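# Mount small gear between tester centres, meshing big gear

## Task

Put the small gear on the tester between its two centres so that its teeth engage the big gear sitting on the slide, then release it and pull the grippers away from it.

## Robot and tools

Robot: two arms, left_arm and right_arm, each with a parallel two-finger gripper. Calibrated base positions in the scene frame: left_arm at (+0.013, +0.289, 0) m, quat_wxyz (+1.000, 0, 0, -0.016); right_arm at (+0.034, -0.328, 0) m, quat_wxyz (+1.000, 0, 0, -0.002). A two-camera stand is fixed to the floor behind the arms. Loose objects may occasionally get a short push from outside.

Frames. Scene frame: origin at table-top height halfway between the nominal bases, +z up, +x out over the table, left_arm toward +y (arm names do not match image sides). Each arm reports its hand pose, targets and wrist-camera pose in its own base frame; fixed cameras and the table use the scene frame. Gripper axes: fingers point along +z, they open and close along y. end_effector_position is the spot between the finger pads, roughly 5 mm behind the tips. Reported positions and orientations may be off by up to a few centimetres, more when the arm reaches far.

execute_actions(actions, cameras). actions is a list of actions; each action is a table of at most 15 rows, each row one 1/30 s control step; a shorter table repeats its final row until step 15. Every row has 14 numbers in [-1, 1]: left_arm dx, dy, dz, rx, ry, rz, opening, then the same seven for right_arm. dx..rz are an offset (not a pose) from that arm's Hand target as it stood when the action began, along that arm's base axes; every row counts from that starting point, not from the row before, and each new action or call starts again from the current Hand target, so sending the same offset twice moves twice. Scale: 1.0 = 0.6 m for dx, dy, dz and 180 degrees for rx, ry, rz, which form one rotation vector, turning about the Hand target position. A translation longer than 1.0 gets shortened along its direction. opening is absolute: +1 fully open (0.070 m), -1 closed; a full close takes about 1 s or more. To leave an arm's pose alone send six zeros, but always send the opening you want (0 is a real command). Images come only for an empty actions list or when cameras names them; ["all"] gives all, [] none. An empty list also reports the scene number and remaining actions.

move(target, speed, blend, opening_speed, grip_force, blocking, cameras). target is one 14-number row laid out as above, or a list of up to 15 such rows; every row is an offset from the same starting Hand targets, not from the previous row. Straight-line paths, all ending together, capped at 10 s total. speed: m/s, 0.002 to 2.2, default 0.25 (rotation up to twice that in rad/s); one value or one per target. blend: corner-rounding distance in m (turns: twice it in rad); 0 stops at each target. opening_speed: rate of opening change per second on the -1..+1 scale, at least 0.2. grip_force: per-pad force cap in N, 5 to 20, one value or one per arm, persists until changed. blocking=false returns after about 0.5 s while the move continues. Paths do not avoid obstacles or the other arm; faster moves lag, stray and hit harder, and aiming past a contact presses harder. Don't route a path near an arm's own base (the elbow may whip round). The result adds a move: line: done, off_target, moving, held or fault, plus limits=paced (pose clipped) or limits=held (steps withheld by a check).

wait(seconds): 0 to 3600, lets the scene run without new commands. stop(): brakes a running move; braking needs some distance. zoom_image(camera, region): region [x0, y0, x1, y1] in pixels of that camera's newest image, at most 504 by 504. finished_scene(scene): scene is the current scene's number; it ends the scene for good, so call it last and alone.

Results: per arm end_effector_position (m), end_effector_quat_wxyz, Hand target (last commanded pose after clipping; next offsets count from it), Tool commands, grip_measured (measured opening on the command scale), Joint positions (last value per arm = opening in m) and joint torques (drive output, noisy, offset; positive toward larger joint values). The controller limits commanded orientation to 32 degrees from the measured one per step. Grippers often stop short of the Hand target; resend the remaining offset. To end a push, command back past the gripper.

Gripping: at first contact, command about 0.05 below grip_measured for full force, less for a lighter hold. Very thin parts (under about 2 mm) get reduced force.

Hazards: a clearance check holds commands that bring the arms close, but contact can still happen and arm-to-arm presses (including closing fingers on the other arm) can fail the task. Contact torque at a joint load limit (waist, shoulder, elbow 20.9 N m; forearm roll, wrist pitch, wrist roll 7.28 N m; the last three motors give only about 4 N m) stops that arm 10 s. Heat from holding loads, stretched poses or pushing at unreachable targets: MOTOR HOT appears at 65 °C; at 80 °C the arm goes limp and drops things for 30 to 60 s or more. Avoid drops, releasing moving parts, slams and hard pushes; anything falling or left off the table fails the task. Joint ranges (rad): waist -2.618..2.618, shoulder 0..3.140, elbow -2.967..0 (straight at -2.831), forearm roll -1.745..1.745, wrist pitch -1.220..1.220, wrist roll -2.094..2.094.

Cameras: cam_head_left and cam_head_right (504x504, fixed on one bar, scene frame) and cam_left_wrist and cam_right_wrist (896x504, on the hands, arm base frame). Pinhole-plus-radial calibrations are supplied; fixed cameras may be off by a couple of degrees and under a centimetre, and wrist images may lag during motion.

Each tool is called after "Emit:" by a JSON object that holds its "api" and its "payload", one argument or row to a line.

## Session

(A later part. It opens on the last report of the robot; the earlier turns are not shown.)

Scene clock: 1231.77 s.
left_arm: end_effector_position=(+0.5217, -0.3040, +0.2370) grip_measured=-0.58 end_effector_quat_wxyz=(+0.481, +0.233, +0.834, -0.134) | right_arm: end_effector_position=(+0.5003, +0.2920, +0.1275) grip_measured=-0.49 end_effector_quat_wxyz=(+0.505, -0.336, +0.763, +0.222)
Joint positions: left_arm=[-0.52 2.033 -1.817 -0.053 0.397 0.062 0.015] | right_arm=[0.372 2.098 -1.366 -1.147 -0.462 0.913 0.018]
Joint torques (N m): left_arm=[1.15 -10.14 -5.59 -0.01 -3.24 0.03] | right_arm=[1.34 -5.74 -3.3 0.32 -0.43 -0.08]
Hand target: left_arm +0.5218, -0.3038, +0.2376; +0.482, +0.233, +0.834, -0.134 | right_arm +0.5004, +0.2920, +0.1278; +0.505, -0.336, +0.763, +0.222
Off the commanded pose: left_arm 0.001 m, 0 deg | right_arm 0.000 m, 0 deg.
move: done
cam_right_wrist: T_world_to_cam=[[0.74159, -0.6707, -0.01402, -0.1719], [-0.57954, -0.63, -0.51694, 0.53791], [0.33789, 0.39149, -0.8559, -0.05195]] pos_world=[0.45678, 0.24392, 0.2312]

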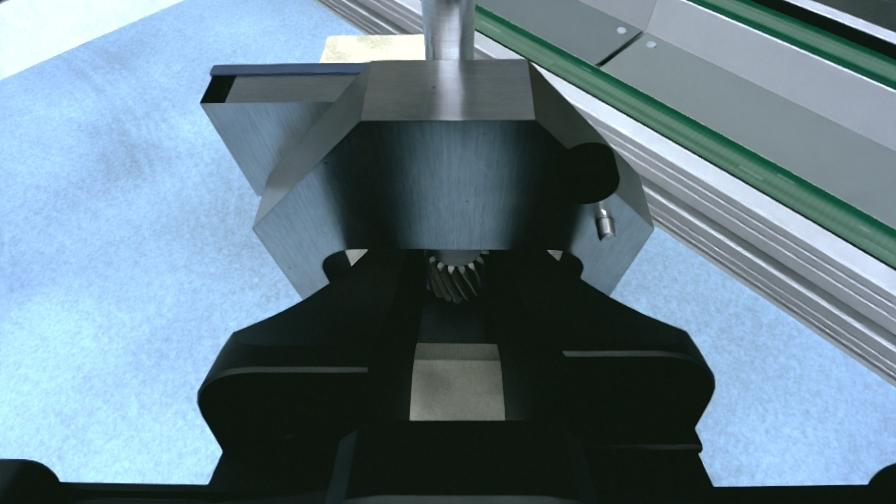

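Emit:
{"api": "move", "payload": {
  "target": [0, 0, -0.0115, 0, 0, 0, -0.7, 0, 0, 0, 0, 0, 0, -0.6],
  "speed": 0.03,
  "cameras": ["cam_right_wrist", "cam_left_wrist"]
}}

Scene clock: 1239.57 s.
left_arm: end_effector_position=(+0.5220, -0.3040, +0.2331) grip_measured=-0.58 end_effector_quat_wxyz=(+0.484, +0.232, +0.833, -0.135) | right_arm: end_effector_position=(+0.5003, +0.2920, +0.1275) grip_measured=-0.49 end_effector_quat_wxyz=(+0.505, -0.336, +0.763, +0.222)
Joint positions: left_arm=[-0.52 2.032 -1.794 -0.056 0.368 0.065 0.015] | right_arm=[0.372 2.098 -1.366 -1.147 -0.462 0.913 0.018]
Joint torques (N m): left_arm=[1.12 -7.94 -3.53 -0.09 -2.49 0.14] | right_arm=[0.15 -4.75 -2.26 0.15 0.03 0.02]
Hand target: left_arm +0.5218, -0.3038, +0.2307; +0.482, +0.233, +0.834, -0.134 | right_arm +0.5004, +0.2920, +0.1278; +0.505, -0.336, +0.763, +0.222
Off the commanded pose: left_arm 0.002 m, 0 deg | right_arm 0.000 m, 0 deg.
move: done
cam_left_wrist: T_world_to_cam=[[-0.54988, -0.83525, -0.00058, 0.03094], [-0.75612, 0.49808, -0.4245, 0.64282], [0.35485, -0.23299, -0.90543, 0.08123]] pos_world=[0.47424, -0.27541, 0.34644]
cam_right_wrist: T_world_to_cam=[[0.74159, -0.6707, -0.01402, -0.1719], [-0.57954, -0.63, -0.51694, 0.53791], [0.33789, 0.39149, -0.8559, -0.05195]] pos_world=[0.45678, 0.24392, 0.2312]
Images, in order (width x height): cam_left_wrist 896x504, cam_right_wrist 896x504.

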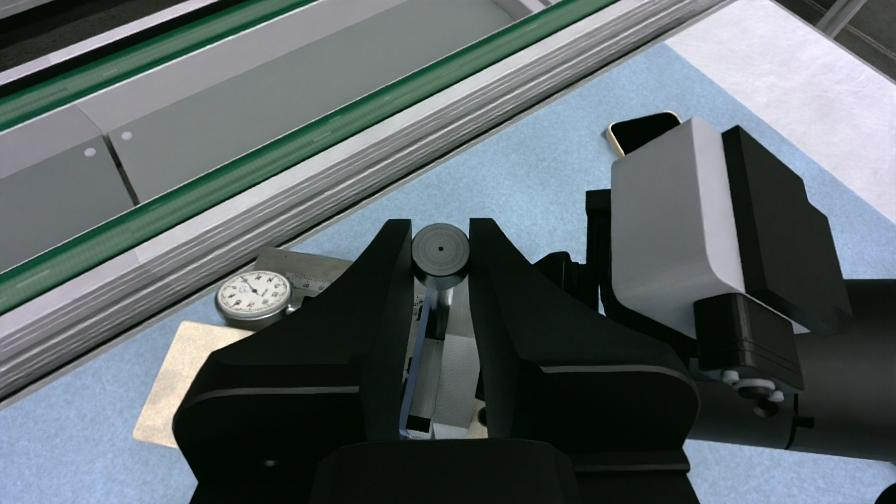

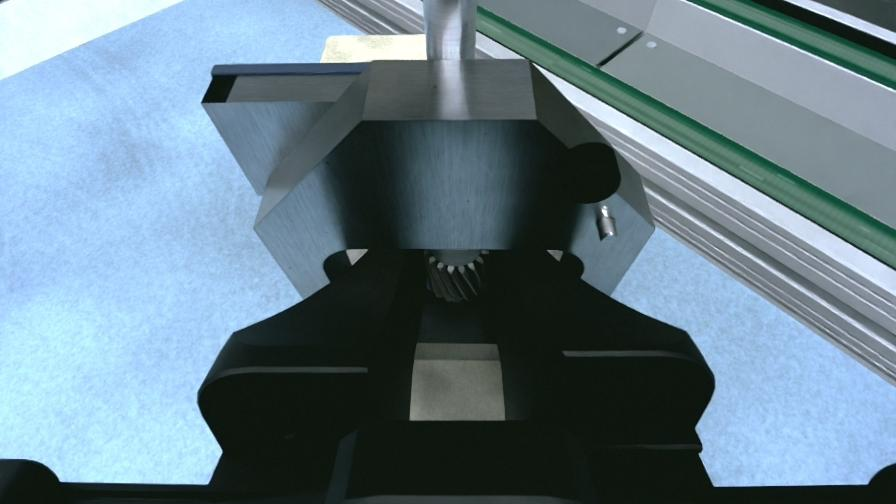

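Emit:
{"api": "move", "payload": {
  "target": [
    [0, 0, 0.001, 0, 0, 0, 0.3, 0, 0, 0, 0, 0, 0, -0.6],
    [-0.0805, 0.033, 0.0255, 0, 0, 0, 0.3, 0, 0, 0, 0, 0, 0, -0.6],
    [-0.1697, 0.2563, -0.0178, -0.012, -0.0431, 0.1723, 0.3, 0, 0, 0, 0, 0, 0, -0.6]
  ],
  "speed": [0.05, 0.15, 0.35]
}}

Emit:
{"api": "move", "payload": {
  "target": [
    [0, 0, 0, -0.0037, 0.0254, -0.2207, 0.3, 0, 0, 0, 0, 0, 0, -0.6],
    [0.0522, -0.1695, -0.1583, -0.0805, -0.1298, -0.2257, 0.3, 0, 0, 0, 0, 0, 0, -0.6]
  ],
  "speed": 0.35,
  "cameras": ["cam_left_wrist", "cam_right_wrist"]
}}

Emit:
{"api": "zoom_image", "payload": {
  "camera": "cam_left_wrist",
  "region": [380, 30, 500, 190]
}}

Scene clock: 1259.17 s.
left_arm: end_effector_position=(+0.5218, -0.3033, +0.2299) grip_measured=+0.30 end_effector_quat_wxyz=(+0.480, +0.232, +0.835, -0.134) | right_arm: end_effector_position=(+0.5003, +0.2920, +0.1275) grip_measured=-0.49 end_effector_quat_wxyz=(+0.505, -0.336, +0.763, +0.222)
Joint positions: left_arm=[-0.519 2.034 -1.792 -0.056 0.372 0.065 0.045] | right_arm=[0.372 2.098 -1.366 -1.147 -0.462 0.913 0.018]
Joint torques (N m): left_arm=[-0.73 -8.14 -3.7 -0.32 -1.35 -0.06] | right_arm=[0.26 -5.48 -3.77 0.61 0.24 0.08]
Hand target: left_arm +0.5216, -0.3037, +0.2313; +0.482, +0.233, +0.834, -0.134 (not the last commanded pose) | right_arm +0.5004, +0.2920, +0.1278; +0.505, -0.336, +0.763, +0.222
Off the commanded pose: left_arm 0.184 m, 32 deg | right_arm 0.000 m, 0 deg.
move: held (left_arm; a check stopped the path); path passed 1 of 3 targets; limits=held
pose unreachable (left arm): on one or more control steps of this call, first in action 0 (counted from 0), this arm could not follow its commanded pose, so it was not sent that pose on those steps. It may still have moved: this result reports where it is.
cause: moving toward the commanded pose would bring a part of the arm too close to another arm (this arm's gripper and a part of the right arm just beyond its joint 6 (wrist roll), 16 mm apart when this arm was first held).

Scene clock: 1262.37 s.
left_arm: end_effector_position=(+0.5301, -0.3349, +0.2049) grip_measured=+0.30 end_effector_quat_wxyz=(+0.439, +0.493, +0.681, -0.316) | right_arm: end_effector_position=(+0.5004, +0.2919, +0.1276) grip_measured=-0.49 end_effector_quat_wxyz=(+0.505, -0.336, +0.763, +0.222)
Joint positions: left_arm=[-0.298 2.415 -2.301 -1.075 1.002 1.314 0.046] | right_arm=[0.372 2.098 -1.366 -1.145 -0.462 0.913 0.018]
Joint torques (N m): left_arm=[-0.14 -8.48 -3.09 -1.14 -0.42 0.16] | right_arm=[0.05 -5.97 -3.63 0.34 0.06 0.04]
Hand target: left_arm +0.5304, -0.3348, +0.2049; +0.440, +0.492, +0.681, -0.316 (not the last commanded pose) | right_arm +0.5004, +0.2920, +0.1278; +0.505, -0.336, +0.763, +0.222
Off the commanded pose: left_arm 0.101 m, 22 deg | right_arm 0.000 m, 0 deg.
led back after a hold (left arm): the arm was led back toward your command in small steps, so it may still be short of it.
move: held (left_arm; a check stopped the path); path passed 1 of 2 targets; limits=held
pose unreachable (left arm): on one or more control steps of this call, first in action 0 (counted from 0), this arm could not follow its commanded pose, so it was not sent that pose on those steps. It may still have moved: this result reports where it is.
cause: moving toward the commanded pose would bring a part of the arm too close to another arm (this arm's gripper and a part of the right arm just beyond its joint 6 (wrist roll), 16 mm apart when this arm was first held).
cam_left_wrist: T_world_to_cam=[[-0.96061, -0.27782, -0.00587, 0.4151], [-0.23709, 0.83045, -0.50413, 0.50483], [0.14494, -0.48288, -0.86361, 0.06456]] pos_world=[0.50909, -0.27273, 0.3127]
cam_right_wrist: T_world_to_cam=[[0.74105, -0.67128, -0.01498, -0.17143], [-0.58026, -0.62902, -0.51734, 0.53808], [0.33786, 0.39207, -0.85565, -0.05213]] pos_world=[0.45688, 0.24382, 0.2312]

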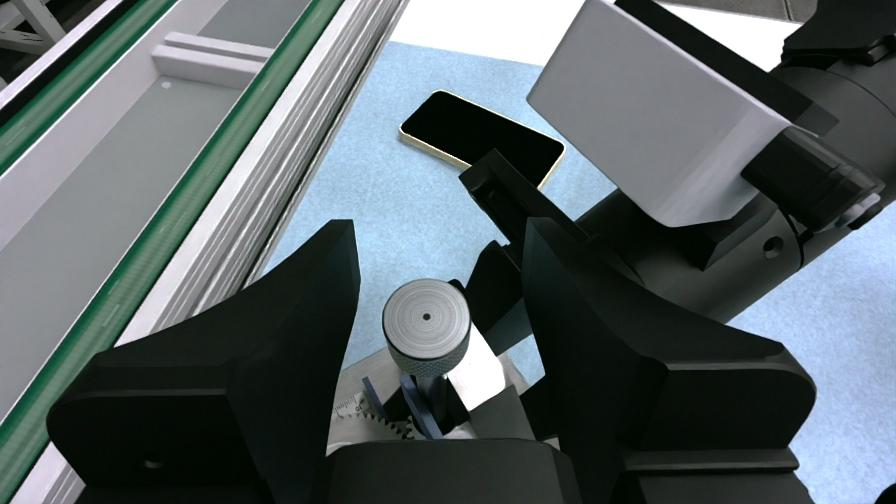

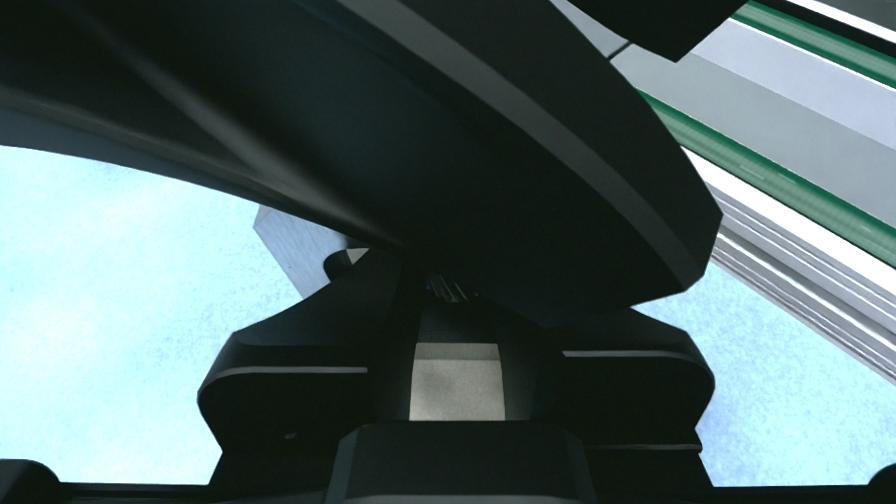

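Scaled by 3.150 from the camera's image (finer frame: 1280x720).

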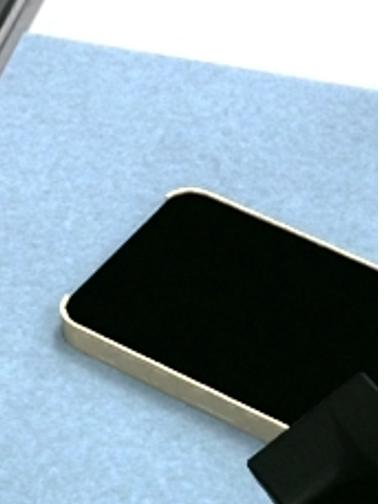

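Emit:
{"api": "move", "payload": {
  "target": [-0.0384, 0.115, 0.055, 0, 0, 0, 0.3, 0, 0, 0, 0, 0, 0, -0.6],
  "speed": 0.1,
  "cameras": ["cam_left_wrist", "cam_right_wrist"]
}}

Scene clock: 1273.63 s.
left_arm: end_effector_position=(+0.5073, -0.2649, +0.2387) grip_measured=+0.30 end_effector_quat_wxyz=(+0.440, +0.493, +0.681, -0.315) | right_arm: end_effector_position=(+0.5004, +0.2919, +0.1276) grip_measured=-0.49 end_effector_quat_wxyz=(+0.505, -0.336, +0.763, +0.222)
Joint positions: left_arm=[-0.164 2.201 -2.035 -1.131 1.096 1.438 0.045] | right_arm=[0.372 2.098 -1.366 -1.145 -0.462 0.913 0.018]
Joint torques (N m): left_arm=[-0.75 -7.67 -2.82 -1.12 -0.24 0] | right_arm=[-1.4 -6.76 -3.68 0.54 -0.23 0.05]
Hand target: left_arm +0.5073, -0.2658, +0.2379; +0.440, +0.492, +0.681, -0.316 | right_arm +0.5004, +0.2920, +0.1278; +0.505, -0.336, +0.763, +0.222
Off the commanded pose: left_arm 0.001 m, 0 deg | right_arm 0.000 m, 0 deg.
move: done
cam_left_wrist: T_world_to_cam=[[-0.96023, -0.27911, -0.00736, 0.41262], [-0.23735, 0.82986, -0.50497, 0.45851], [0.14705, -0.48314, -0.86311, 0.12956]] pos_world=[0.48599, -0.20273, 0.34639]
cam_right_wrist: T_world_to_cam=[[0.74105, -0.67128, -0.01498, -0.17143], [-0.58026, -0.62902, -0.51734, 0.53808], [0.33786, 0.39207, -0.85565, -0.05213]] pos_world=[0.45688, 0.24382, 0.2312]

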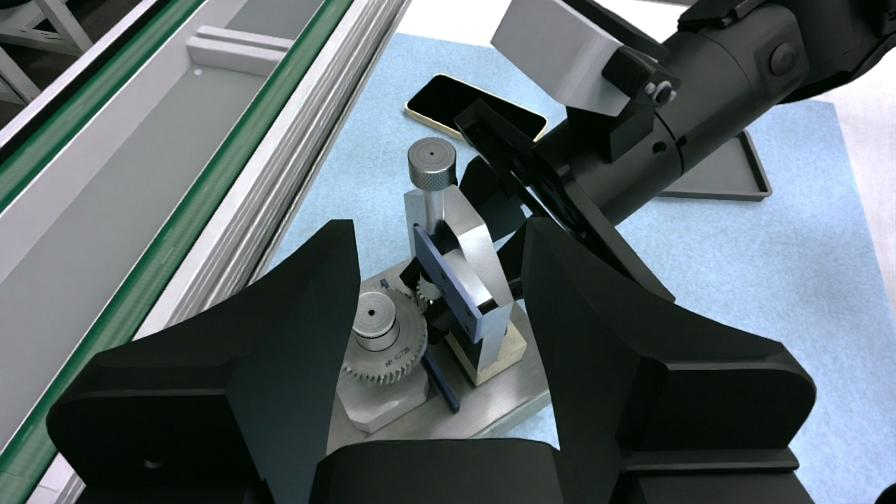

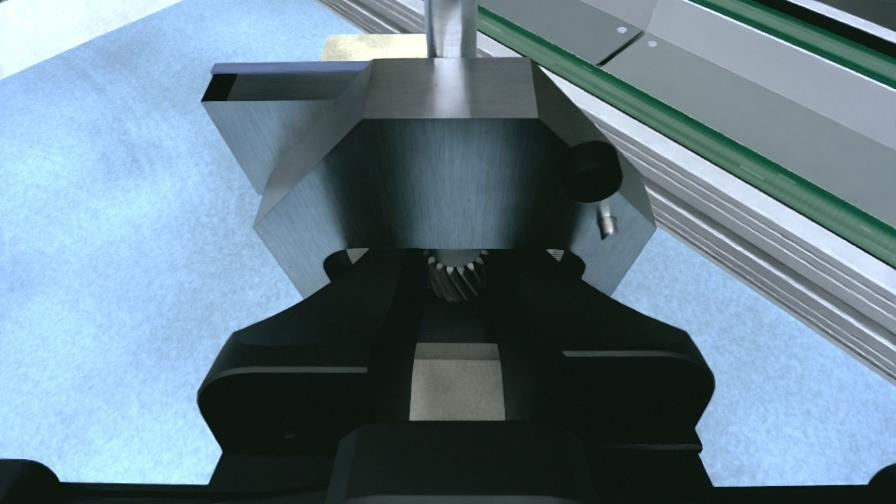

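Emit:
{"api": "move", "payload": {
  "target": [
    [-0.1455, 0.193, 0.037, 0.1256, 0.1233, 0.2798, 0.3, 0, 0, 0, 0, 0, 0, -0.6],
    [-0.1455, 0.193, -0.0298, -0.0089, -0.0109, 0.3975, 0.3, 0, 0, 0, 0, 0, 0, -0.6],
    [-0.1455, 0.193, -0.0298, -0.0115, -0.0068, 0.1755, 0.3, 0, 0, 0, 0, 0, 0, -0.6]
  ],
  "speed": 0.35
}}

Scene clock: 1293.73 s.
left_arm: end_effector_position=(+0.4201, -0.1501, +0.2200) grip_measured=+0.30 end_effector_quat_wxyz=(+0.525, +0.284, +0.779, -0.191) | right_arm: end_effector_position=(+0.5004, +0.2919, +0.1276) grip_measured=-0.49 end_effector_quat_wxyz=(+0.505, -0.336, +0.763, +0.222)
Joint positions: left_arm=[-0.069 1.553 -0.958 1.506 -0.579 -1.226 0.045] | right_arm=[0.372 2.098 -1.366 -1.145 -0.462 0.913 0.018]
Joint torques (N m): left_arm=[0.28 -4.27 -2.64 -0.62 -0.53 -0.13] | right_arm=[-1.41 -6.4 -4.23 0.49 0.03 0.09]
Hand target: left_arm +0.4200, -0.1500, +0.2200; +0.525, +0.284, +0.779, -0.191 | right_arm +0.5004, +0.2920, +0.1278; +0.505, -0.336, +0.763, +0.222
Off the commanded pose: left_arm 0.000 m, 0 deg | right_arm 0.000 m, 0 deg.
move: done

Emit:
{"api": "move", "payload": {
  "target": [0.0522, -0.1695, -0.1583, -0.0978, -0.1142, -0.0053, 0.3, 0, 0, 0, 0, 0, 0, -0.6],
  "speed": 0.25,
  "cameras": ["cam_left_wrist"]
}}

Emit:
{"api": "zoom_image", "payload": {
  "camera": "cam_left_wrist",
  "region": [380, 30, 500, 190]
}}

Scene clock: 1302.63 s.
left_arm: end_effector_position=(+0.4517, -0.2524, +0.1259) grip_measured=+0.30 end_effector_quat_wxyz=(+0.674, +0.243, +0.651, -0.252) | right_arm: end_effector_position=(+0.5004, +0.2919, +0.1276) grip_measured=-0.49 end_effector_quat_wxyz=(+0.505, -0.336, +0.763, +0.222)
Joint positions: left_arm=[-0.36 2.14 -0.887 0.378 -1.226 -0.147 0.045] | right_arm=[0.372 2.098 -1.366 -1.145 -0.462 0.913 0.018]
Joint torques (N m): left_arm=[0.3 -6.97 -1.32 -0.21 -1.29 0.09] | right_arm=[-1.4 -6.27 -4.23 0.53 0.01 0.11]
Hand target: left_arm +0.4514, -0.2517, +0.1250; +0.690, +0.236, +0.633, -0.258 | right_arm +0.5004, +0.2920, +0.1278; +0.505, -0.336, +0.763, +0.222
Off the commanded pose: left_arm 0.001 m, 3 deg | right_arm 0.000 m, 0 deg.
joint sent to its limit (left arm) — joint 5 (wrist pitch), lower limit. The joint targets are off in orientation, not in position.
move: off_target (left_arm)
cam_left_wrist: T_world_to_cam=[[-0.67996, -0.73299, -0.01955, 0.12228], [-0.39104, 0.38505, -0.83596, 0.37682], [0.62028, -0.56077, -0.54845, -0.22647]] pos_world=[0.37097, -0.18246, 0.19318]

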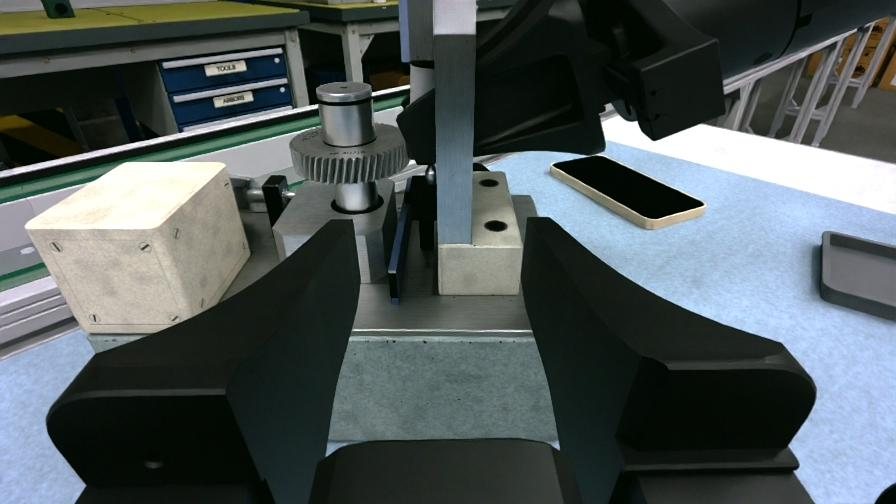

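Scaled by 3.150 from the camera's image (finer frame: 1280x720).

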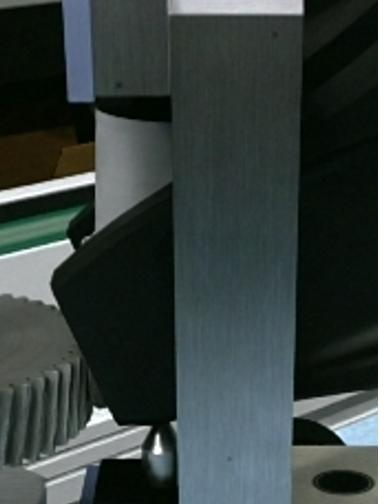

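Emit:
{"api": "zoom_image", "payload": {
  "camera": "cam_left_wrist",
  "region": [395, 45, 455, 125]
}}

Emit:
{"api": "zoom_image", "payload": {
  "camera": "cam_left_wrist",
  "region": [395, 115, 455, 195]
}}

Scaled by 6.300 from the camera's image (finer frame: 1280x720).

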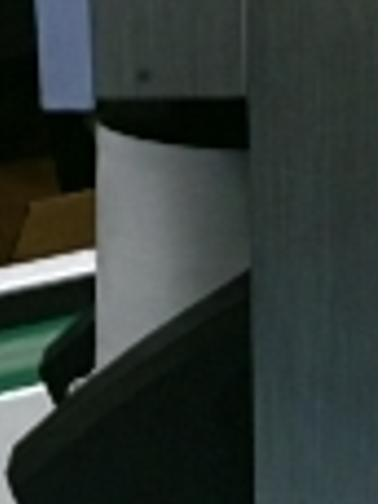

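Scaled by 6.300 from the camera's image (finer frame: 1280x720).

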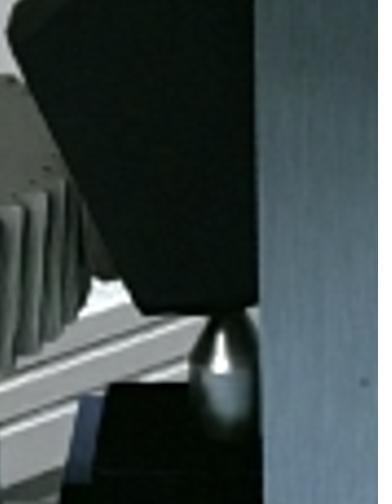

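Emit:
{"api": "move", "payload": {
  "target": [0, 0, 0, 0, 0, 0, 0.3, 0, 0, 0, 0, 0, 0, -0.41],
  "opening_speed": 0.3,
  "cameras": ["cam_left_wrist", "cam_right_wrist"]
}}

Emit:
{"api": "zoom_image", "payload": {
  "camera": "cam_left_wrist",
  "region": [380, 30, 500, 190]
}}

Emit:
{"api": "zoom_image", "payload": {
  "camera": "cam_right_wrist",
  "region": [380, 200, 540, 340]
}}

Scene clock: 1372.63 s.
left_arm: end_effector_position=(+0.4516, -0.2519, +0.1253) grip_measured=+0.30 end_effector_quat_wxyz=(+0.673, +0.243, +0.652, -0.252) | right_arm: end_effector_position=(+0.5004, +0.2919, +0.1269) grip_measured=-0.41 end_effector_quat_wxyz=(+0.504, -0.336, +0.764, +0.222)
Joint positions: left_arm=[-0.359 2.14 -0.886 0.378 -1.226 -0.147 0.045] | right_arm=[0.372 2.099 -1.366 -1.145 -0.462 0.913 0.021]
Joint torques (N m): left_arm=[0.41 -7.11 -1.31 -0.2 -1.49 0.15] | right_arm=[-0.25 -7.68 -3.83 0.36 -0.64 0.12]
Hand target: left_arm +0.4514, -0.2517, +0.1250; +0.690, +0.236, +0.633, -0.258 | right_arm +0.5004, +0.2920, +0.1278; +0.505, -0.336, +0.763, +0.222
Off the commanded pose: left_arm 0.000 m, 3 deg | right_arm 0.001 m, 0 deg.
joint sent to its limit (left arm) — joint 5 (wrist pitch), lower limit. The joint targets are off in orientation, not in position.
move: done
cam_left_wrist: T_world_to_cam=[[-0.67931, -0.7336, -0.01894, 0.12202], [-0.39274, 0.38523, -0.83508, 0.37679], [0.61991, -0.55984, -0.54981, -0.22584]] pos_world=[0.37087, -0.18207, 0.19279]
cam_right_wrist: T_world_to_cam=[[0.74103, -0.67129, -0.01545, -0.17133], [-0.58079, -0.62925, -0.51645, 0.53799], [0.33697, 0.39168, -0.85618, -0.05209]] pos_world=[0.45698, 0.24392, 0.23059]

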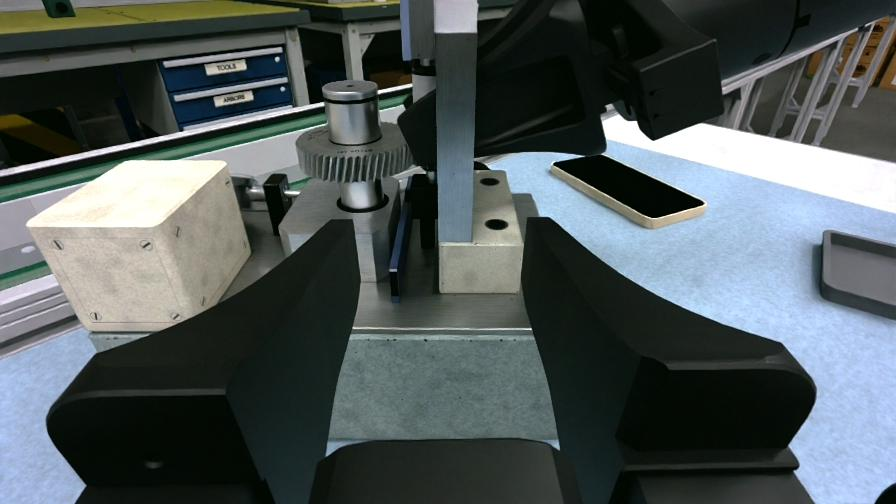

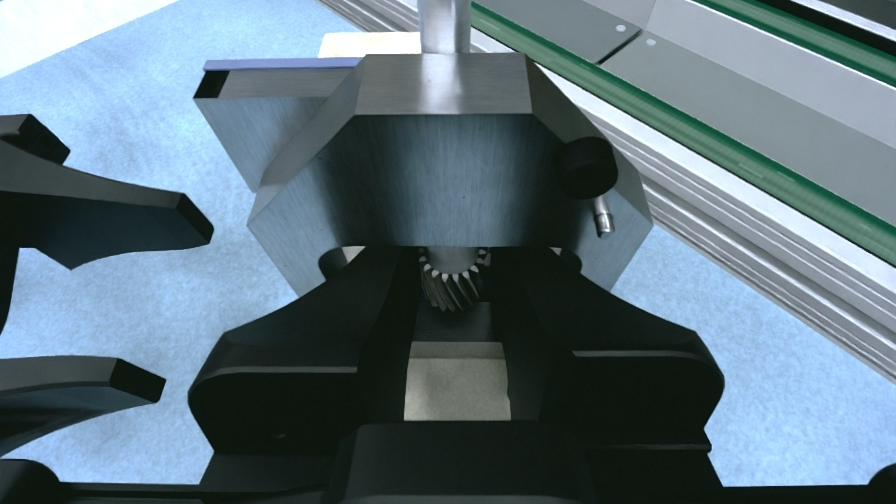

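Scaled by 3.150 from the camera's image (finer frame: 1280x720).

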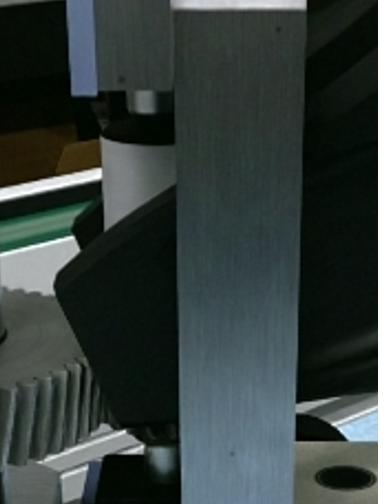

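Scaled by 3.150 from the camera's image (finer frame: 1280x720).

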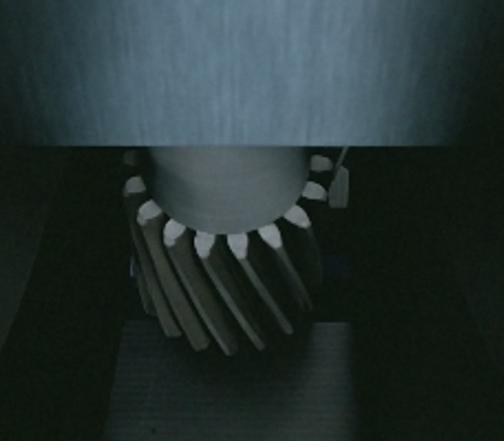

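Emit:
{"api": "move", "payload": {
  "target": [
    [0, 0, 0, 0, 0, 0, 0.3, -0.0015, 0.0013, 0, 0, 0, 0, -0.2],
    [0, 0, 0, 0, 0, 0, 0.3, -0.1052, -0.1118, 0.0652, 0, 0, 0, -0.2]
  ],
  "speed": [0.03, 0.1],
  "opening_speed": 0.5,
  "cameras": ["cam_left_wrist", "cam_right_wrist"]
}}

Emit:
{"api": "zoom_image", "payload": {
  "camera": "cam_left_wrist",
  "region": [280, 0, 520, 250]
}}

Emit:
{"api": "zoom_image", "payload": {
  "camera": "cam_right_wrist",
  "region": [340, 100, 580, 350]
}}

Scene clock: 1387.93 s.
left_arm: end_effector_position=(+0.4516, -0.2519, +0.1253) grip_measured=+0.30 end_effector_quat_wxyz=(+0.673, +0.243, +0.652, -0.252) | right_arm: end_effector_position=(+0.4370, +0.2246, +0.1669) grip_measured=-0.20 end_effector_quat_wxyz=(+0.505, -0.336, +0.763, +0.222)
Joint positions: left_arm=[-0.359 2.14 -0.886 0.378 -1.226 -0.147 0.045] | right_arm=[0.243 1.783 -1.031 -1.258 -0.565 0.951 0.028]
Joint torques (N m): left_arm=[0.39 -7.05 -1.33 -0.22 -1.48 -0.01] | right_arm=[0.54 -5.13 -3.8 0.51 -0.68 -0.01]
Hand target: left_arm +0.4514, -0.2517, +0.1250; +0.690, +0.236, +0.633, -0.258 | right_arm +0.4372, +0.2250, +0.1669; +0.505, -0.336, +0.763, +0.222
Off the commanded pose: left_arm 0.000 m, 3 deg | right_arm 0.000 m, 0 deg.
joint sent to its limit (left arm) — joint 5 (wrist pitch), lower limit. The joint targets are off in orientation, not in position.
move: done
cam_left_wrist: T_world_to_cam=[[-0.67931, -0.7336, -0.01894, 0.12202], [-0.39274, 0.38523, -0.83508, 0.37679], [0.61991, -0.55984, -0.54981, -0.22584]] pos_world=[0.37087, -0.18207, 0.19279]
cam_right_wrist: T_world_to_cam=[[0.74164, -0.67066, -0.01395, -0.16952], [-0.57932, -0.62987, -0.51735, 0.47908], [0.33817, 0.39177, -0.85566, 0.02923]] pos_world=[0.39338, 0.17662, 0.2705]

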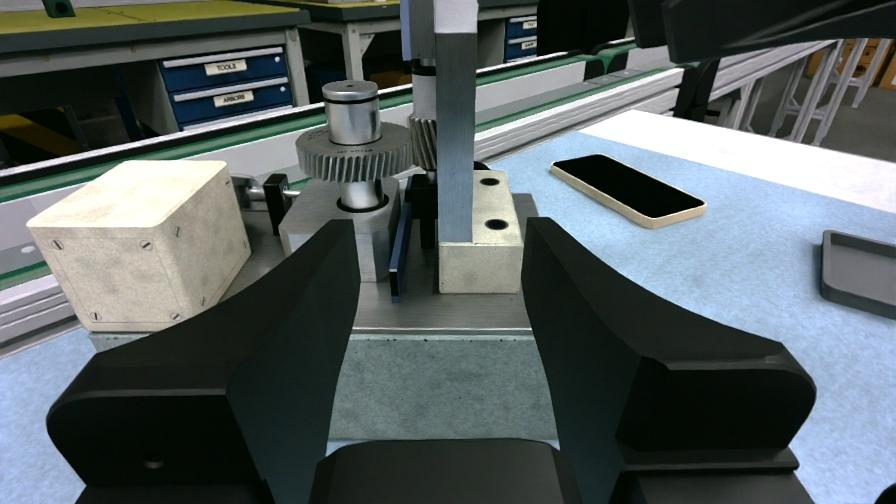

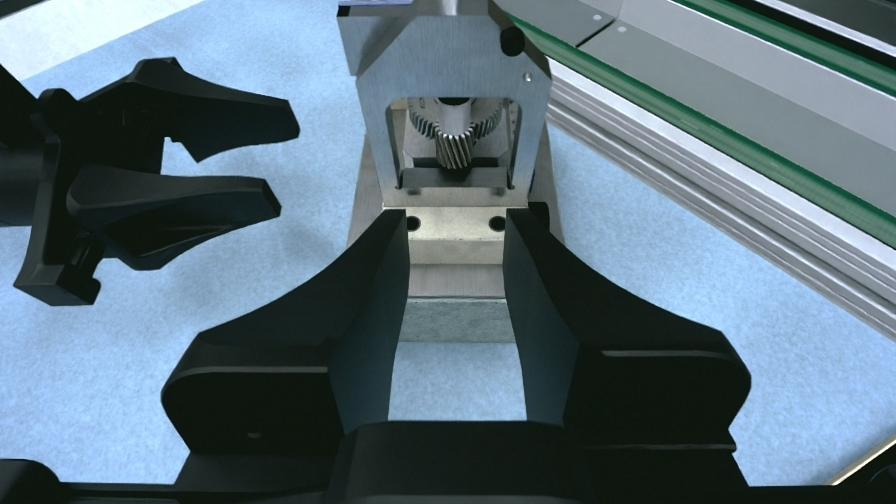

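Scaled by 2.016 from the camera's image (finer frame: 1280x720).

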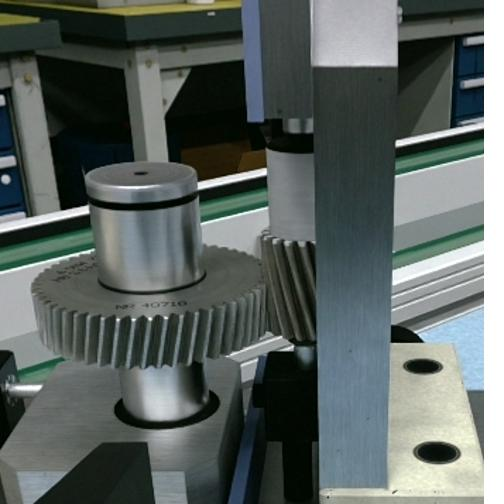

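Scaled by 2.016 from the camera's image (finer frame: 1280x720).

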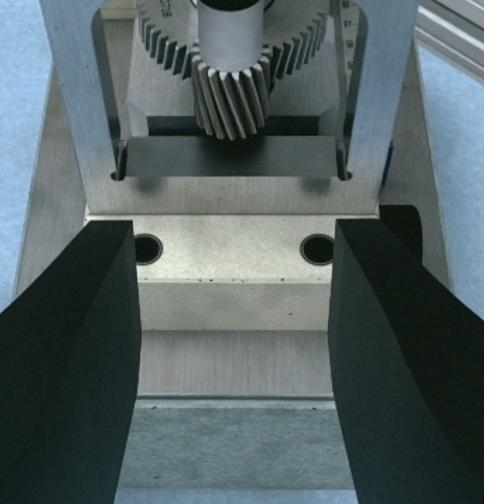

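Emit:
{"api": "move", "payload": {
  "target": [0, 0, 0, 0, 0, 0, 0.3, 0.0025, 0.0022, -0.0748, 0.0942, -0.0863, 0, -0.2],
  "speed": 0.15,
  "cameras": ["cam_right_wrist"]
}}

Emit:
{"api": "zoom_image", "payload": {
  "camera": "cam_right_wrist",
  "region": [340, 20, 580, 270]
}}

Scene clock: 1471.87 s.
left_arm: end_effector_position=(+0.4516, -0.2519, +0.1253) grip_measured=+0.30 end_effector_quat_wxyz=(+0.673, +0.243, +0.652, -0.252) | right_arm: end_effector_position=(+0.4391, +0.2258, +0.1218) grip_measured=-0.20 end_effector_quat_wxyz=(+0.643, -0.286, +0.652, +0.282)
Joint positions: left_arm=[-0.359 2.14 -0.886 0.378 -1.226 -0.147 0.045] | right_arm=[0.213 2.103 -0.85 -0.657 -1.23 0.242 0.028]
Joint torques (N m): left_arm=[0.38 -7.11 -1.37 -0.24 -1.49 -0.12] | right_arm=[0.84 -6.41 -2.7 0.19 -1.29 0.19]
Hand target: left_arm +0.4514, -0.2517, +0.1250; +0.690, +0.236, +0.633, -0.258 | right_arm +0.4387, +0.2263, +0.1220; +0.647, -0.285, +0.647, +0.285
Off the commanded pose: left_arm 0.000 m, 3 deg | right_arm 0.001 m, 1 deg.
joint sent to its limit (left arm) — joint 5 (wrist pitch), lower limit. The joint targets are off in orientation, not in position.
joint sent to its limit (right arm) — joint 5 (wrist pitch), lower limit. The joint targets still meet the commanded pose.
move: done
cam_right_wrist: T_world_to_cam=[[0.7434, -0.66877, -0.01007, -0.17266], [-0.40454, -0.43759, -0.80303, 0.3724], [0.53263, 0.60105, -0.59585, -0.17475]] pos_world=[0.37208, 0.15252, 0.19318]

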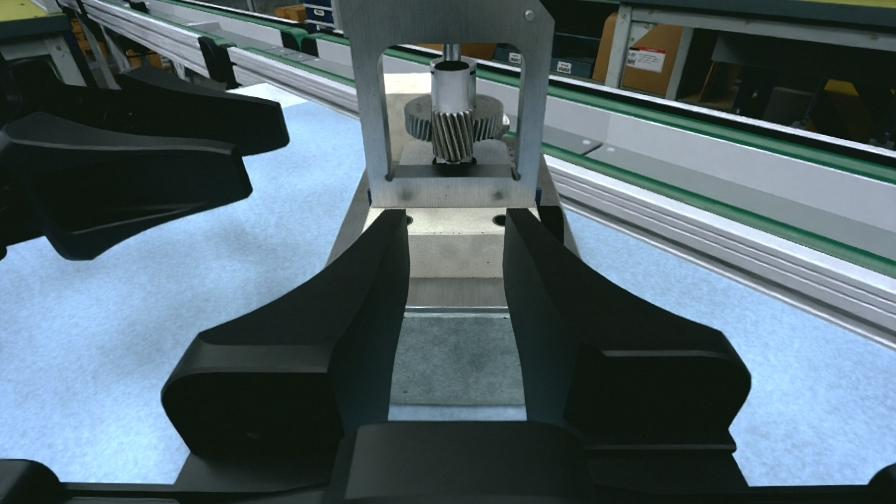

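Scaled by 2.016 from the camera's image (finer frame: 1280x720).

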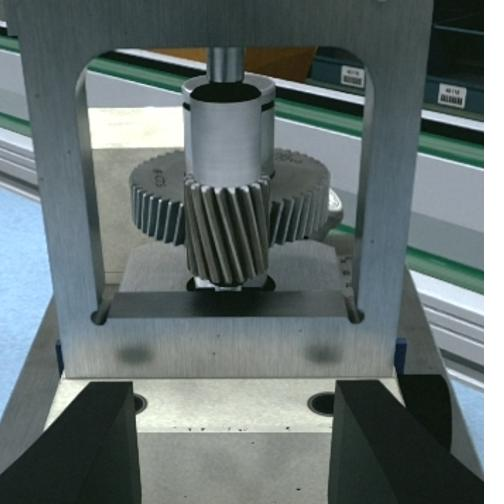

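Emit:
{"api": "move", "payload": {
  "target": [
    [0, 0, 0, 0, 0, 0, 0.3, 0.1005, 0.1114, 0, 0, 0, 0, -0.2],
    [0, 0, 0, 0, 0, 0, 0.3, 0.1005, 0.1114, 0, 0, 0, 0, -0.55]
  ],
  "speed": 0.06,
  "opening_speed": 0.5,
  "cameras": ["cam_right_wrist", "cam_left_wrist"]
}}

Emit:
{"api": "zoom_image", "payload": {
  "camera": "cam_right_wrist",
  "region": [380, 140, 540, 340]
}}

Scene clock: 1485.57 s.
left_arm: end_effector_position=(+0.4516, -0.2519, +0.1253) grip_measured=+0.30 end_effector_quat_wxyz=(+0.673, +0.243, +0.652, -0.252) | right_arm: end_effector_position=(+0.4995, +0.2926, +0.1234) grip_measured=-0.48 end_effector_quat_wxyz=(+0.649, -0.285, +0.646, +0.284)
Joint positions: left_arm=[-0.359 2.14 -0.886 0.378 -1.226 -0.147 0.045] | right_arm=[0.354 2.266 -1.22 -0.559 -1.036 0.308 0.018]
Joint torques (N m): left_arm=[0.3 -7.07 -1.4 -0.26 -1.47 -0.12] | right_arm=[3.33 -3.62 -0.71 -0.58 0.8 0.17]
Hand target: left_arm +0.4514, -0.2517, +0.1250; +0.690, +0.236, +0.633, -0.258 | right_arm +0.4990, +0.2931, +0.1220; +0.647, -0.285, +0.647, +0.284
Off the commanded pose: left_arm 0.000 m, 3 deg | right_arm 0.002 m, 0 deg.
joint sent to its limit (left arm) — joint 5 (wrist pitch), lower limit. The joint targets are off in orientation, not in position.
move: done
cam_left_wrist: T_world_to_cam=[[-0.67931, -0.7336, -0.01894, 0.12202], [-0.39274, 0.38523, -0.83508, 0.37679], [0.61991, -0.55984, -0.54981, -0.22584]] pos_world=[0.37087, -0.18207, 0.19279]
cam_right_wrist: T_world_to_cam=[[0.74419, -0.66791, -0.00888, -0.17366], [-0.39454, -0.42879, -0.8127, 0.42089], [0.539, 0.60831, -0.58261, -0.25322]] pos_world=[0.43178, 0.21852, 0.19298]
Images, in order (width x height): cam_left_wrist 896x504, cam_right_wrist 896x504.

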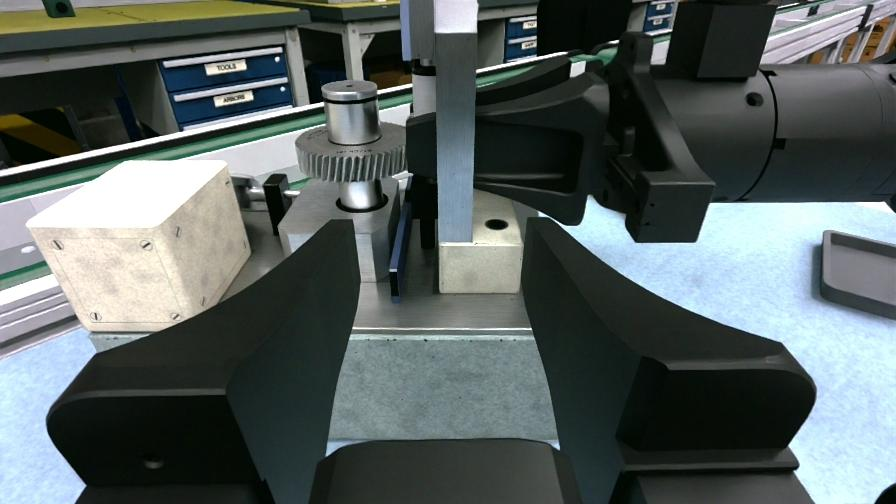

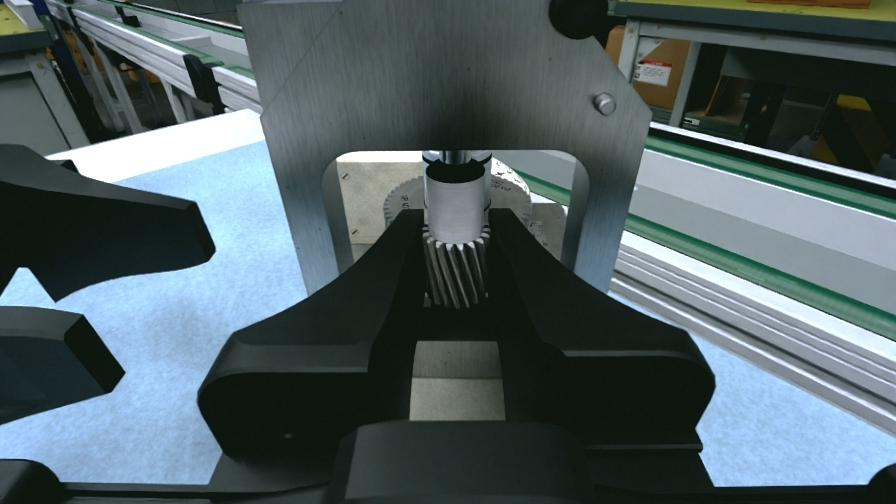

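Scaled by 2.520 from the camera's image (finer frame: 1280x720).

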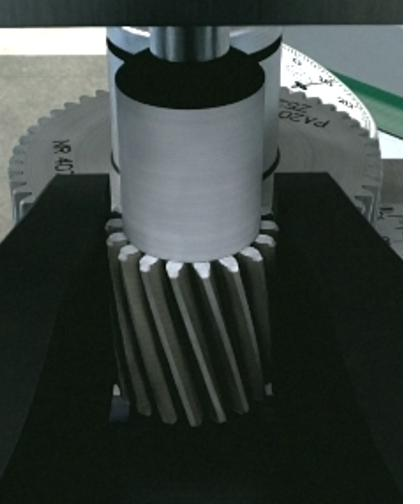

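Emit:
{"api": "move", "payload": {
  "target": [
    [-0.0523, 0.1695, 0.1583, 0.0974, 0.1137, 0.0051, 0.3, 0, 0, 0, 0, 0, 0, -0.55],
    [-0.0523, 0.1695, 0.1583, 0.0537, 0.143, 0.223, 0.3, 0, 0, 0, 0, 0, 0, -0.55],
    [0.0368, -0.0538, 0.2017, 0.1144, 0.1567, 0.053, 0.3, 0, 0, 0, 0, 0, 0, -0.55]
  ],
  "speed": 0.4,
  "cameras": ["cam_left_wrist"]
}}

Scene clock: 1533.07 s.
left_arm: end_effector_position=(+0.4732, -0.2841, +0.2462) grip_measured=+0.30 end_effector_quat_wxyz=(+0.483, +0.232, +0.834, -0.135) | right_arm: end_effector_position=(+0.4992, +0.2930, +0.1224) grip_measured=-0.48 end_effector_quat_wxyz=(+0.648, -0.285, +0.647, +0.284)
Joint positions: left_arm=[-0.539 1.83 -1.538 -0.014 0.317 0.016 0.045] | right_arm=[0.355 2.266 -1.22 -0.559 -1.035 0.308 0.018]
Joint torques (N m): left_arm=[0.3 -6.07 -3.69 -0.18 -1.12 0.07] | right_arm=[10.65 1.26 2.11 -2.54 3.22 0.33]
Hand target: left_arm +0.4734, -0.2840, +0.2460; +0.482, +0.232, +0.834, -0.135 | right_arm +0.4990, +0.2931, +0.1220; +0.647, -0.285, +0.647, +0.285
Off the commanded pose: left_arm 0.000 m, 0 deg | right_arm 0.000 m, 0 deg.
move: done
cam_left_wrist: T_world_to_cam=[[-0.55011, -0.83509, 0.00022, 0.02073], [-0.75747, 0.49887, -0.42116, 0.60159], [0.35159, -0.23185, -0.90699, 0.1173]] pos_world=[0.42585, -0.25561, 0.35975]

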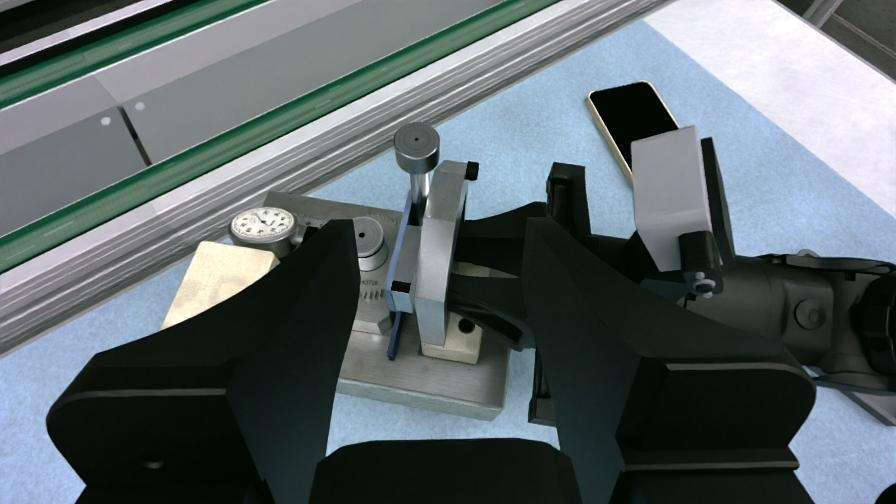

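Emit:
{"api": "move", "payload": {
  "target": [
    [0, 0, 0, 0, 0, 0, 0.3, 0.0008, -0.0008, 0.0013, 0, 0, 0, -0.2],
    [0.0807, -0.033, -0.0268, 0, 0, 0, 0.3, 0.0008, -0.0008, 0.0013, 0, 0, 0, -0.2],
    [0.0807, -0.033, -0.0268, 0, 0, 0, -0.7, 0.0008, -0.0008, 0.0013, 0, 0, 0, -0.53]
  ],
  "speed": [0.05, 0.15, 0.1],
  "cameras": ["cam_right_wrist", "cam_left_wrist"]
}}

Scene clock: 1551.07 s.
left_arm: end_effector_position=(+0.5218, -0.3040, +0.2299) grip_measured=-0.58 end_effector_quat_wxyz=(+0.482, +0.232, +0.834, -0.135) | right_arm: end_effector_position=(+0.5003, +0.2920, +0.1226) grip_measured=-0.49 end_effector_quat_wxyz=(+0.647, -0.285, +0.647, +0.284)
Joint positions: left_arm=[-0.52 2.034 -1.788 -0.059 0.364 0.067 0.015] | right_arm=[0.352 2.266 -1.222 -0.562 -1.033 0.311 0.018]
Joint torques (N m): left_arm=[0.49 -8.25 -2.66 -0.04 -1.36 0.01] | right_arm=[0.41 -0.97 1.6 -0.18 3.11 0.26]
Hand target: left_arm +0.5219, -0.3038, +0.2300; +0.482, +0.232, +0.834, -0.135 | right_arm +0.4995, +0.2926, +0.1228; +0.647, -0.285, +0.647, +0.285
Off the commanded pose: left_arm 0.000 m, 0 deg | right_arm 0.001 m, 0 deg.
move: done
cam_left_wrist: T_world_to_cam=[[-0.55001, -0.83516, 0.00077, 0.0305], [-0.75792, 0.49875, -0.42049, 0.64147], [0.35079, -0.23186, -0.90729, 0.08128]] pos_world=[0.47445, -0.27561, 0.34346]
cam_right_wrist: T_world_to_cam=[[0.74382, -0.66831, -0.00992, -0.17408], [-0.39726, -0.43012, -0.81066, 0.42179], [0.53751, 0.60693, -0.58543, -0.25216]] pos_world=[0.43258, 0.21812, 0.19259]
Images, in order (width x height): cam_left_wrist 896x504, cam_right_wrist 896x504.

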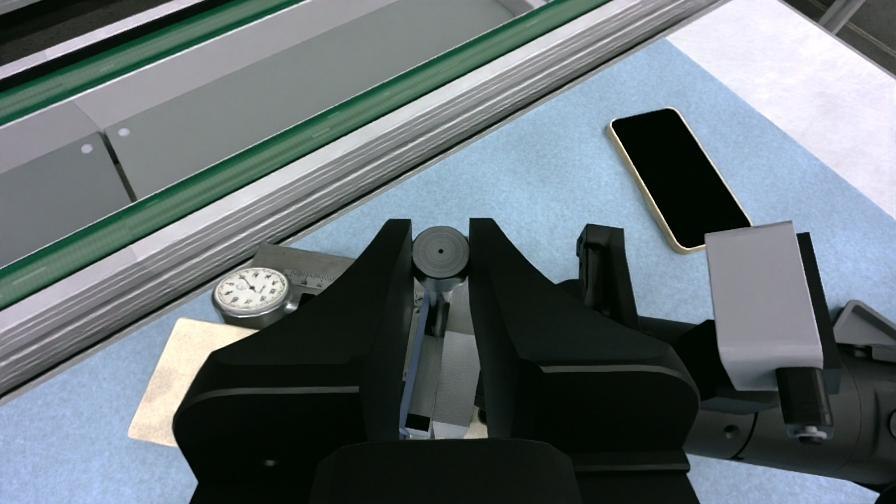

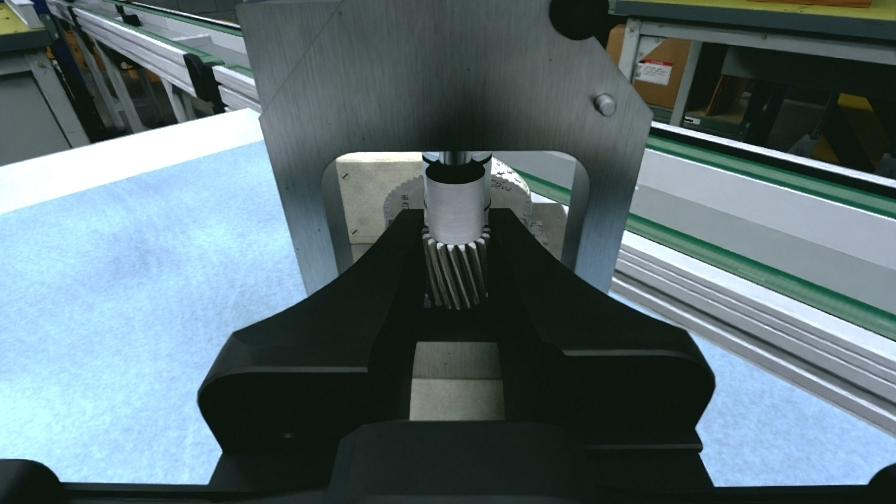

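Emit:
{"api": "move", "payload": {
  "target": [
    [0, 0, 0.0167, 0, 0, 0, -0.7, 0, 0, 0, 0, 0, 0, -0.55],
    [0, 0, 0.0167, 0, 0, 0, -0.7, 0.0013, -0.001, 0.0092, 0, 0, 0, -0.55],
    [0, 0, 0.0167, 0, 0, 0, -0.7, -0.1013, -0.1106, 0.0092, 0, 0, 0, -0.55]
  ],
  "speed": [0.06, 0.03, 0.08],
  "cameras": ["cam_right_wrist"]
}}

Emit:
{"api": "zoom_image", "payload": {
  "camera": "cam_right_wrist",
  "region": [340, 20, 580, 330]
}}

Scene clock: 1564.63 s.
left_arm: end_effector_position=(+0.5217, -0.3040, +0.2396) grip_measured=-0.58 end_effector_quat_wxyz=(+0.482, +0.233, +0.834, -0.134) | right_arm: end_effector_position=(+0.4386, +0.2261, +0.1284) grip_measured=-0.49 end_effector_quat_wxyz=(+0.646, -0.286, +0.648, +0.284)
Joint positions: left_arm=[-0.52 2.032 -1.823 -0.054 0.402 0.062 0.015] | right_arm=[0.213 2.089 -0.85 -0.66 -1.23 0.251 0.018]
Joint torques (N m): left_arm=[0.63 -11.44 -5.82 -0.07 -3.56 0.02] | right_arm=[0.67 -5.97 -3.06 0.42 -1.45 0.06]
Hand target: left_arm +0.5219, -0.3038, +0.2400; +0.482, +0.232, +0.834, -0.135 | right_arm +0.4387, +0.2263, +0.1283; +0.647, -0.285, +0.647, +0.284
Off the commanded pose: left_arm 0.000 m, 0 deg | right_arm 0.000 m, 0 deg.
joint read past its limit (right arm) — joint 5 (wrist pitch), lower limit.
joint sent to its limit (right arm) — joint 5 (wrist pitch), lower limit. The joint targets still meet the commanded pose.
move: done
cam_right_wrist: T_world_to_cam=[[0.74482, -0.66718, -0.01009, -0.17296], [-0.39797, -0.43204, -0.8093, 0.37424], [0.53559, 0.6068, -0.58731, -0.17442]] pos_world=[0.37118, 0.15212, 0.19869]

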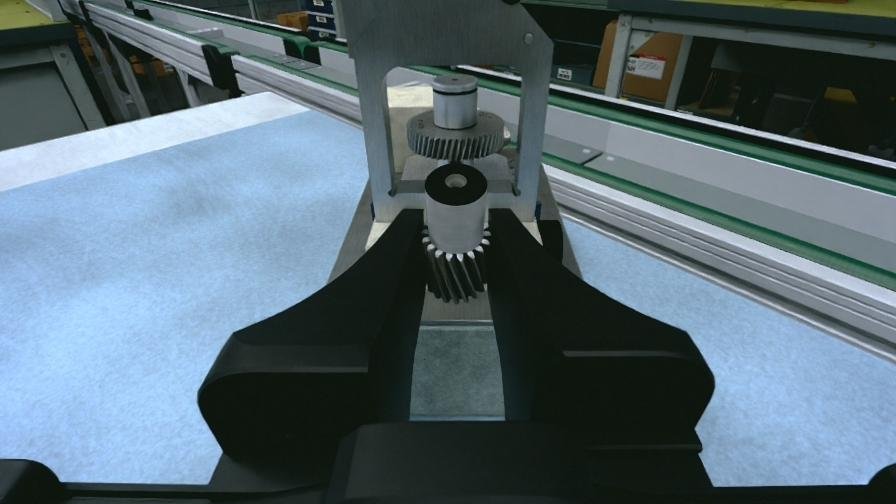

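Scaled by 1.626 from the camera's image (finer frame: 1280x720).

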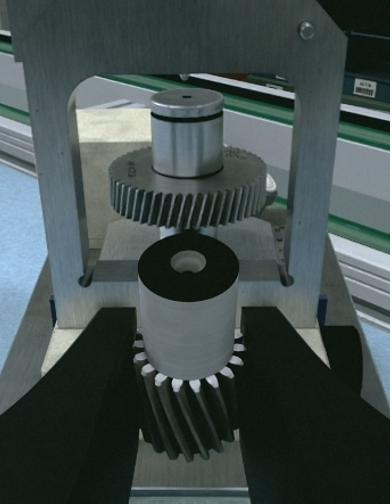

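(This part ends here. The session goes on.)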